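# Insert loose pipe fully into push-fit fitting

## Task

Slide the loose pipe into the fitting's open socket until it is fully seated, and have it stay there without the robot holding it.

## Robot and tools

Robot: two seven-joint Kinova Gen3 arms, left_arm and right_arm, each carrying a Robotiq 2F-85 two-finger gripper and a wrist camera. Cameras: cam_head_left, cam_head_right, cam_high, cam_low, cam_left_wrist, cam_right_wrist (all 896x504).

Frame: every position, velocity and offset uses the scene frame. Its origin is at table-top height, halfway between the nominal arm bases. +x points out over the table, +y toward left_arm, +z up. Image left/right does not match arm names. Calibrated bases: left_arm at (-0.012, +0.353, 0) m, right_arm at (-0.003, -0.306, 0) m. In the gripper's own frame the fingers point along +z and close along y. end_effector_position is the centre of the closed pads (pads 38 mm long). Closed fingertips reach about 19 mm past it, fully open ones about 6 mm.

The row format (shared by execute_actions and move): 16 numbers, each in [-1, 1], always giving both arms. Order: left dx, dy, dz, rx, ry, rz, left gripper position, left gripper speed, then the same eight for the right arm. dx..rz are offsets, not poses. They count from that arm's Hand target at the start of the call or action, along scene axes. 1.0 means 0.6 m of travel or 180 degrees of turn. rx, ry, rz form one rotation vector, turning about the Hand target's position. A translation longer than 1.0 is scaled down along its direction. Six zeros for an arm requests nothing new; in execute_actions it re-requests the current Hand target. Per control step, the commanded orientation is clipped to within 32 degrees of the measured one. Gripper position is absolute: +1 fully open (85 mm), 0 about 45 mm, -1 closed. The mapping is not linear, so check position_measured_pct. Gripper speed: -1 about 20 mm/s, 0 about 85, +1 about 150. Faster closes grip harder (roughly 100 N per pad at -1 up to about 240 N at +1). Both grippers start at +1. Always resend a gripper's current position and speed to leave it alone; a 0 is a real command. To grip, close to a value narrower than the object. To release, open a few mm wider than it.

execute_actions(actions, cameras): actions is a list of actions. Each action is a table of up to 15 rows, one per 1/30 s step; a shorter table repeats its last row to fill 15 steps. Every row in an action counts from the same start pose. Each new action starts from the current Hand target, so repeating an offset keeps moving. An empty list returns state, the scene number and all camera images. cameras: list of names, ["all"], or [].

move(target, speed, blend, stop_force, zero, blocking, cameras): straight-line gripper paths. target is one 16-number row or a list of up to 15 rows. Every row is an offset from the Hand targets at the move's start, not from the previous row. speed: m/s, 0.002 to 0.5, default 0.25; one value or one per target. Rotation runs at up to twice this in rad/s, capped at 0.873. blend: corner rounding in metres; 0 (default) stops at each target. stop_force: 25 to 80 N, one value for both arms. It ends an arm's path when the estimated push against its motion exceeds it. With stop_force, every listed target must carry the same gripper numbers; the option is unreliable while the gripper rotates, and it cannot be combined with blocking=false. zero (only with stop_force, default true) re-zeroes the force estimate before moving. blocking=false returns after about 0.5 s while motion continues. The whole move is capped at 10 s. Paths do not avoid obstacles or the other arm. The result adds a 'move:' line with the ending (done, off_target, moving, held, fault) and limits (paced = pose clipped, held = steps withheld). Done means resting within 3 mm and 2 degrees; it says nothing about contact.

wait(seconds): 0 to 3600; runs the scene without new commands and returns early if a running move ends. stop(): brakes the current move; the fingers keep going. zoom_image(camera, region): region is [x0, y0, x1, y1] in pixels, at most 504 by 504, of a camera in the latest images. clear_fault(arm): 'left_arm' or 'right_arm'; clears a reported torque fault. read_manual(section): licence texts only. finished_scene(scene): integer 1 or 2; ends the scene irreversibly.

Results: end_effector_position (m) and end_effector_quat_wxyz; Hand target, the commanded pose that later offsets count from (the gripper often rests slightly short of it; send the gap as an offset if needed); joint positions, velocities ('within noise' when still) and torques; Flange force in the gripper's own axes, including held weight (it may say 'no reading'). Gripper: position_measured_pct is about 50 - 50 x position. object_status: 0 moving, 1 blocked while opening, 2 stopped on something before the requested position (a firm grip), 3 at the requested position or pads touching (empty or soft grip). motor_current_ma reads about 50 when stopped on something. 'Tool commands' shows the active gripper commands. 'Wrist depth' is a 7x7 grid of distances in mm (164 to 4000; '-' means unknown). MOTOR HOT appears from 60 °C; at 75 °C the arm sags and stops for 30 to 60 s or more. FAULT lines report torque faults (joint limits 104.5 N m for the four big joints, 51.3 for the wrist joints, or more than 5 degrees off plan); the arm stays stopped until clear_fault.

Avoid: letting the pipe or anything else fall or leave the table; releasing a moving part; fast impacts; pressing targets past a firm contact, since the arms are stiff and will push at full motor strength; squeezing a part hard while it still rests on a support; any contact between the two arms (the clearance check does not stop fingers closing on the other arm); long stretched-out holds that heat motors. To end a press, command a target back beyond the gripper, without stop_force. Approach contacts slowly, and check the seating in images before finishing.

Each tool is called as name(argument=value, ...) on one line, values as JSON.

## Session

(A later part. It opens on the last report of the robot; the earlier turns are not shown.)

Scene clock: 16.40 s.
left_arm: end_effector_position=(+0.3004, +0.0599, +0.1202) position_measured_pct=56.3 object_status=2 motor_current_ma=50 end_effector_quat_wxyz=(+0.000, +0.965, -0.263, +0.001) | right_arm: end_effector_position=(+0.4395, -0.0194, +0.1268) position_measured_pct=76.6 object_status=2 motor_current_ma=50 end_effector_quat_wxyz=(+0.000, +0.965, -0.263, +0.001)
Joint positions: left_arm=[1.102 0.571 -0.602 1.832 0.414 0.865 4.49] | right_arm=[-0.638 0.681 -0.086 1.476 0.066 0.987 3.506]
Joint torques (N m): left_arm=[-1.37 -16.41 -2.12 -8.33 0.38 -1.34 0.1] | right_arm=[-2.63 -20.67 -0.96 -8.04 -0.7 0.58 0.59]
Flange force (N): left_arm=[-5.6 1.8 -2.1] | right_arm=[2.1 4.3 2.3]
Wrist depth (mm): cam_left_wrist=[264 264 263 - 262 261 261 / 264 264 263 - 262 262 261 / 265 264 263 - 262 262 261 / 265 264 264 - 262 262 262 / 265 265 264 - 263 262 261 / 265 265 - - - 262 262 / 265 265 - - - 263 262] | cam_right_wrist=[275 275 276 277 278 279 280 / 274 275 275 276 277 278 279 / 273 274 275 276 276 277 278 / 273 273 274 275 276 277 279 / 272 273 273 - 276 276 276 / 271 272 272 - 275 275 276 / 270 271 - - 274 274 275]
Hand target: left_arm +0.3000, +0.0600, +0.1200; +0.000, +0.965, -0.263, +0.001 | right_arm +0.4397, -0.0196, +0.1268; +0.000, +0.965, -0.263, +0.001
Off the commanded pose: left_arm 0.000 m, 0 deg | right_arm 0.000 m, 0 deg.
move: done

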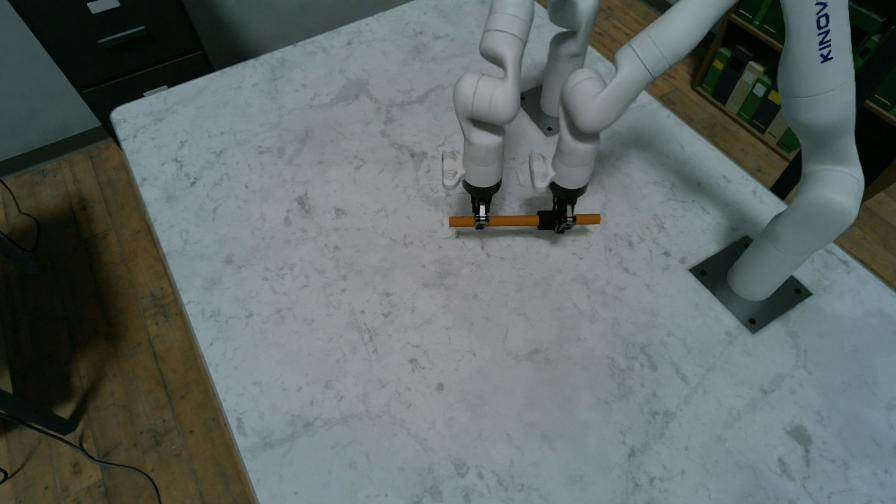

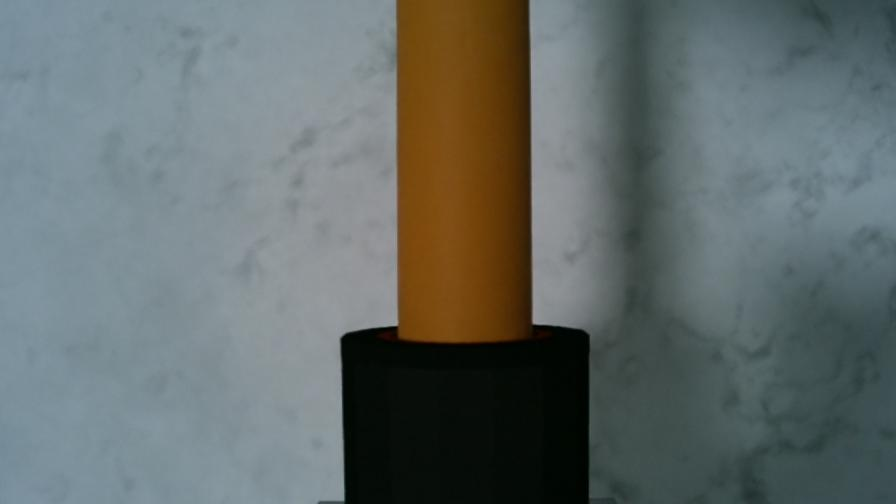

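move(target=[0,0,-0.1555,0,0,0,-0.4,-0.6,0,0,-0.1555,0,0,0,-0.9,-0.6], speed=0.1)

move(target=[0,0,0,0,0,0,0.2,-0.9,0,0,0,0,0,0,-0.2,-0.9])

move(target=[0,0,0.2,0,0,0,0.2,-0.9,0,0,0.2,0,0,0,-0.2,-0.9], cameras=["cam_high","cam_left_wrist","cam_right_wrist"])

zoom_image(camera="cam_high", region=[430, 190, 640, 280])

Scene clock: 17.90 s.
left_arm: end_effector_position=(+0.3000, +0.0600, +0.0267) position_measured_pct=56.3 object_status=2 motor_current_ma=50 end_effector_quat_wxyz=(+0.000, +0.965, -0.263, +0.001) | right_arm: end_effector_position=(+0.4397, -0.0196, +0.0335) position_measured_pct=76.6 object_status=2 motor_current_ma=50 end_effector_quat_wxyz=(+0.000, +0.965, -0.263, +0.001)
Joint positions: left_arm=[1.018 0.739 -0.486 1.909 0.563 0.63 4.364] | right_arm=[-0.643 0.823 -0.078 1.551 0.084 0.769 3.492]
Joint torques (N m): left_arm=[-0.84 -16.54 -1.48 -2.76 -0.2 0.63 0.21] | right_arm=[0.42 -22.25 2.31 -8.01 0.73 -0.15 0.63]
Flange force (N): left_arm=[3.0 2.5 -2.5] | right_arm=[-3.8 3.8 1.6]
Wrist depth (mm): cam_left_wrist=[171 170 170 - 169 169 169 / 171 171 170 - 170 169 169 / 171 171 170 - 170 169 169 / 171 171 171 - 170 169 169 / 171 171 171 - 170 170 169 / 172 171 171 - - 170 169 / 172 172 171 - - 170 170] | cam_right_wrist=[180 181 182 182 183 183 184 / 180 180 181 182 182 183 183 / 180 180 181 181 182 183 183 / 180 180 180 181 182 182 183 / 179 180 180 - 181 182 182 / 179 179 180 - 181 181 182 / 178 179 179 - 181 181 182]
Hand target: left_arm +0.3000, +0.0600, +0.0267; +0.000, +0.965, -0.263, +0.001 | right_arm +0.4397, -0.0196, +0.0335; +0.000, +0.965, -0.263, +0.001
Off the commanded pose: left_arm 0.000 m, 0 deg | right_arm 0.000 m, 0 deg.
move: done

Scene clock: 18.73 s.
left_arm: end_effector_position=(+0.3000, +0.0601, +0.0267) position_measured_pct=39.8 object_status=0 motor_current_ma=0 end_effector_quat_wxyz=(+0.000, +0.965, -0.263, +0.001) | right_arm: end_effector_position=(+0.4397, -0.0196, +0.0335) position_measured_pct=60.2 object_status=0 motor_current_ma=0 end_effector_quat_wxyz=(+0.000, +0.965, -0.263, +0.001)
Joint positions: left_arm=[1.018 0.739 -0.486 1.909 0.563 0.63 4.364] | right_arm=[-0.643 0.823 -0.078 1.552 0.084 0.769 3.492]
Joint torques (N m): left_arm=[-1.22 -16.21 -1.6 -4.08 0.04 -0.2 0.16] | right_arm=[-0.99 -21.51 0.85 -7.13 0.14 0.17 0.59]
Flange force (N): left_arm=[-0.2 2.8 -5.3] | right_arm=[-0.7 3.6 0.8]
Wrist depth (mm): cam_left_wrist=[171 170 170 - 169 169 169 / 171 171 170 - 169 169 169 / 171 171 170 - 170 169 169 / 171 171 171 - 170 169 169 / 171 171 171 - 170 169 169 / 172 171 171 - - 170 169 / 172 171 171 - - 170 169] | cam_right_wrist=[180 181 182 182 183 183 184 / 180 181 181 182 182 183 184 / 180 180 181 181 182 182 183 / 180 180 180 181 182 182 183 / 179 179 180 - 181 182 182 / 178 179 180 - 181 181 182 / 178 179 179 - 180 181 182]
Hand target: left_arm +0.3000, +0.0601, +0.0267; +0.000, +0.965, -0.263, +0.001 | right_arm +0.4397, -0.0196, +0.0335; +0.000, +0.965, -0.263, +0.001
Off the commanded pose: left_arm 0.000 m, 0 deg | right_arm 0.000 m, 0 deg.
move: done

Scene clock: 19.70 s.
left_arm: end_effector_position=(+0.3000, +0.0600, +0.1467) position_measured_pct=39.8 object_status=3 motor_current_ma=0 end_effector_quat_wxyz=(+0.000, +0.965, -0.263, +0.001) | right_arm: end_effector_position=(+0.4397, -0.0196, +0.1535) position_measured_pct=60.2 object_status=3 motor_current_ma=0 end_effector_quat_wxyz=(+0.000, +0.965, -0.263, +0.001)
Joint positions: left_arm=[1.117 0.527 -0.618 1.798 0.371 0.933 4.527] | right_arm=[-0.638 0.647 -0.087 1.442 0.061 1.054 3.51]
Joint torques (N m): left_arm=[-1.1 -14.44 -1.6 -6.34 0.01 -0.2 0.08] | right_arm=[-0.99 -20.35 0.74 -8.75 0.17 0.12 0.6]
Flange force (N): left_arm=[-2.3 1.9 -4.1] | right_arm=[-1.1 3.7 1.5]
Wrist depth (mm): cam_left_wrist=[291 290 290 269 288 288 287 / 291 290 290 267 288 288 287 / 291 290 291 268 289 288 288 / 292 291 290 267 289 289 288 / 292 291 290 253 290 289 288 / 292 291 290 252 289 289 289 / 292 292 291 252 290 290 288] | cam_right_wrist=[301 302 302 304 305 305 307 / 301 301 302 303 304 305 305 / 299 300 301 303 303 305 305 / 299 300 301 301 303 304 305 / 298 299 300 283 302 303 304 / 297 299 298 280 302 302 303 / 297 298 299 279 301 302 302]
Hand target: left_arm +0.3000, +0.0600, +0.1467; +0.000, +0.965, -0.263, +0.001 | right_arm +0.4397, -0.0196, +0.1535; +0.000, +0.965, -0.263, +0.001
Off the commanded pose: left_arm 0.000 m, 0 deg | right_arm 0.000 m, 0 deg.
move: done

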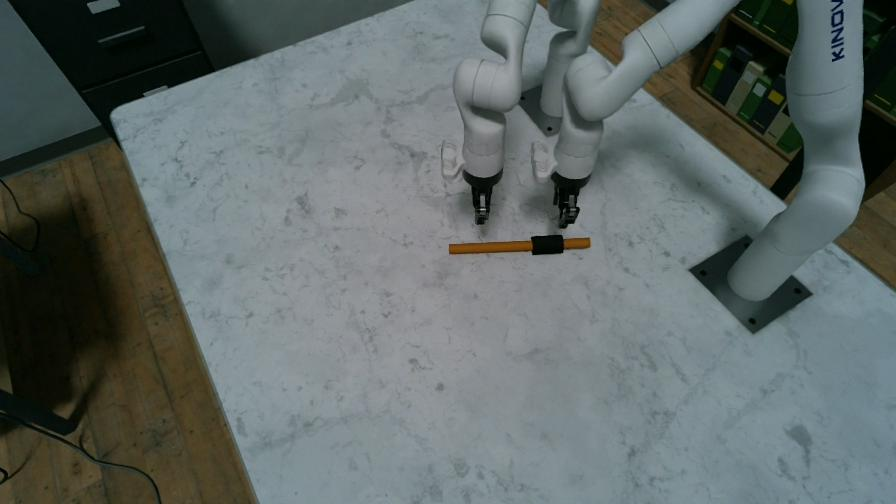

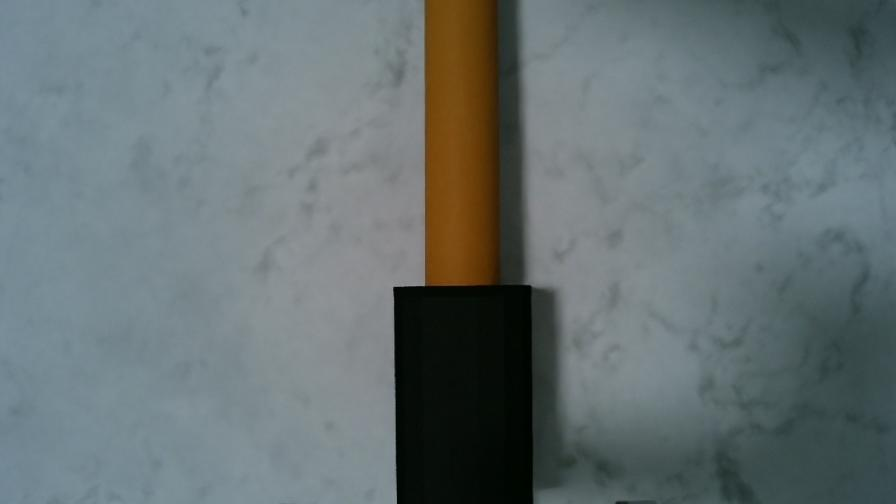

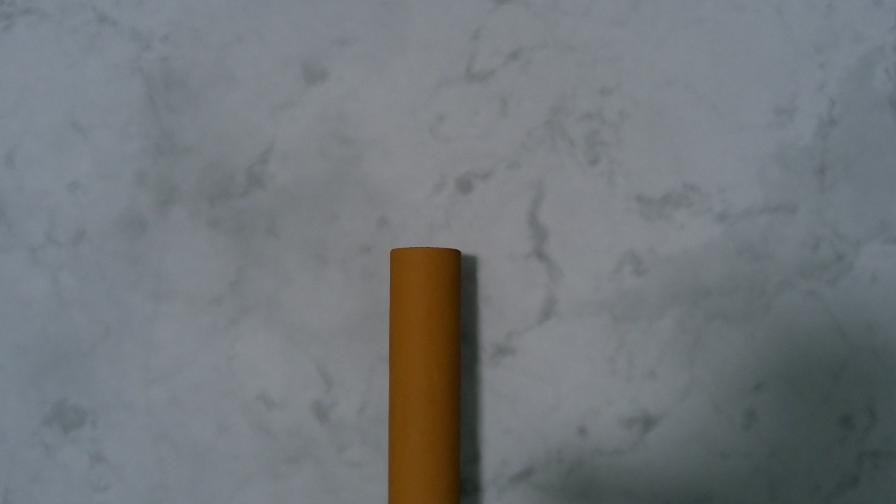

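Scaled by 2.400 from the camera's image (finer frame: 1280x720).

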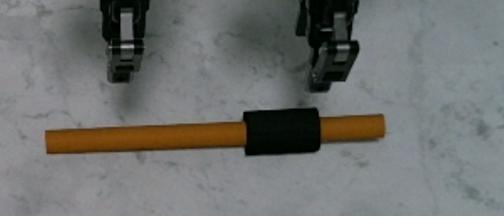

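finished_scene(scene=2)

The scene is finished: the task was done.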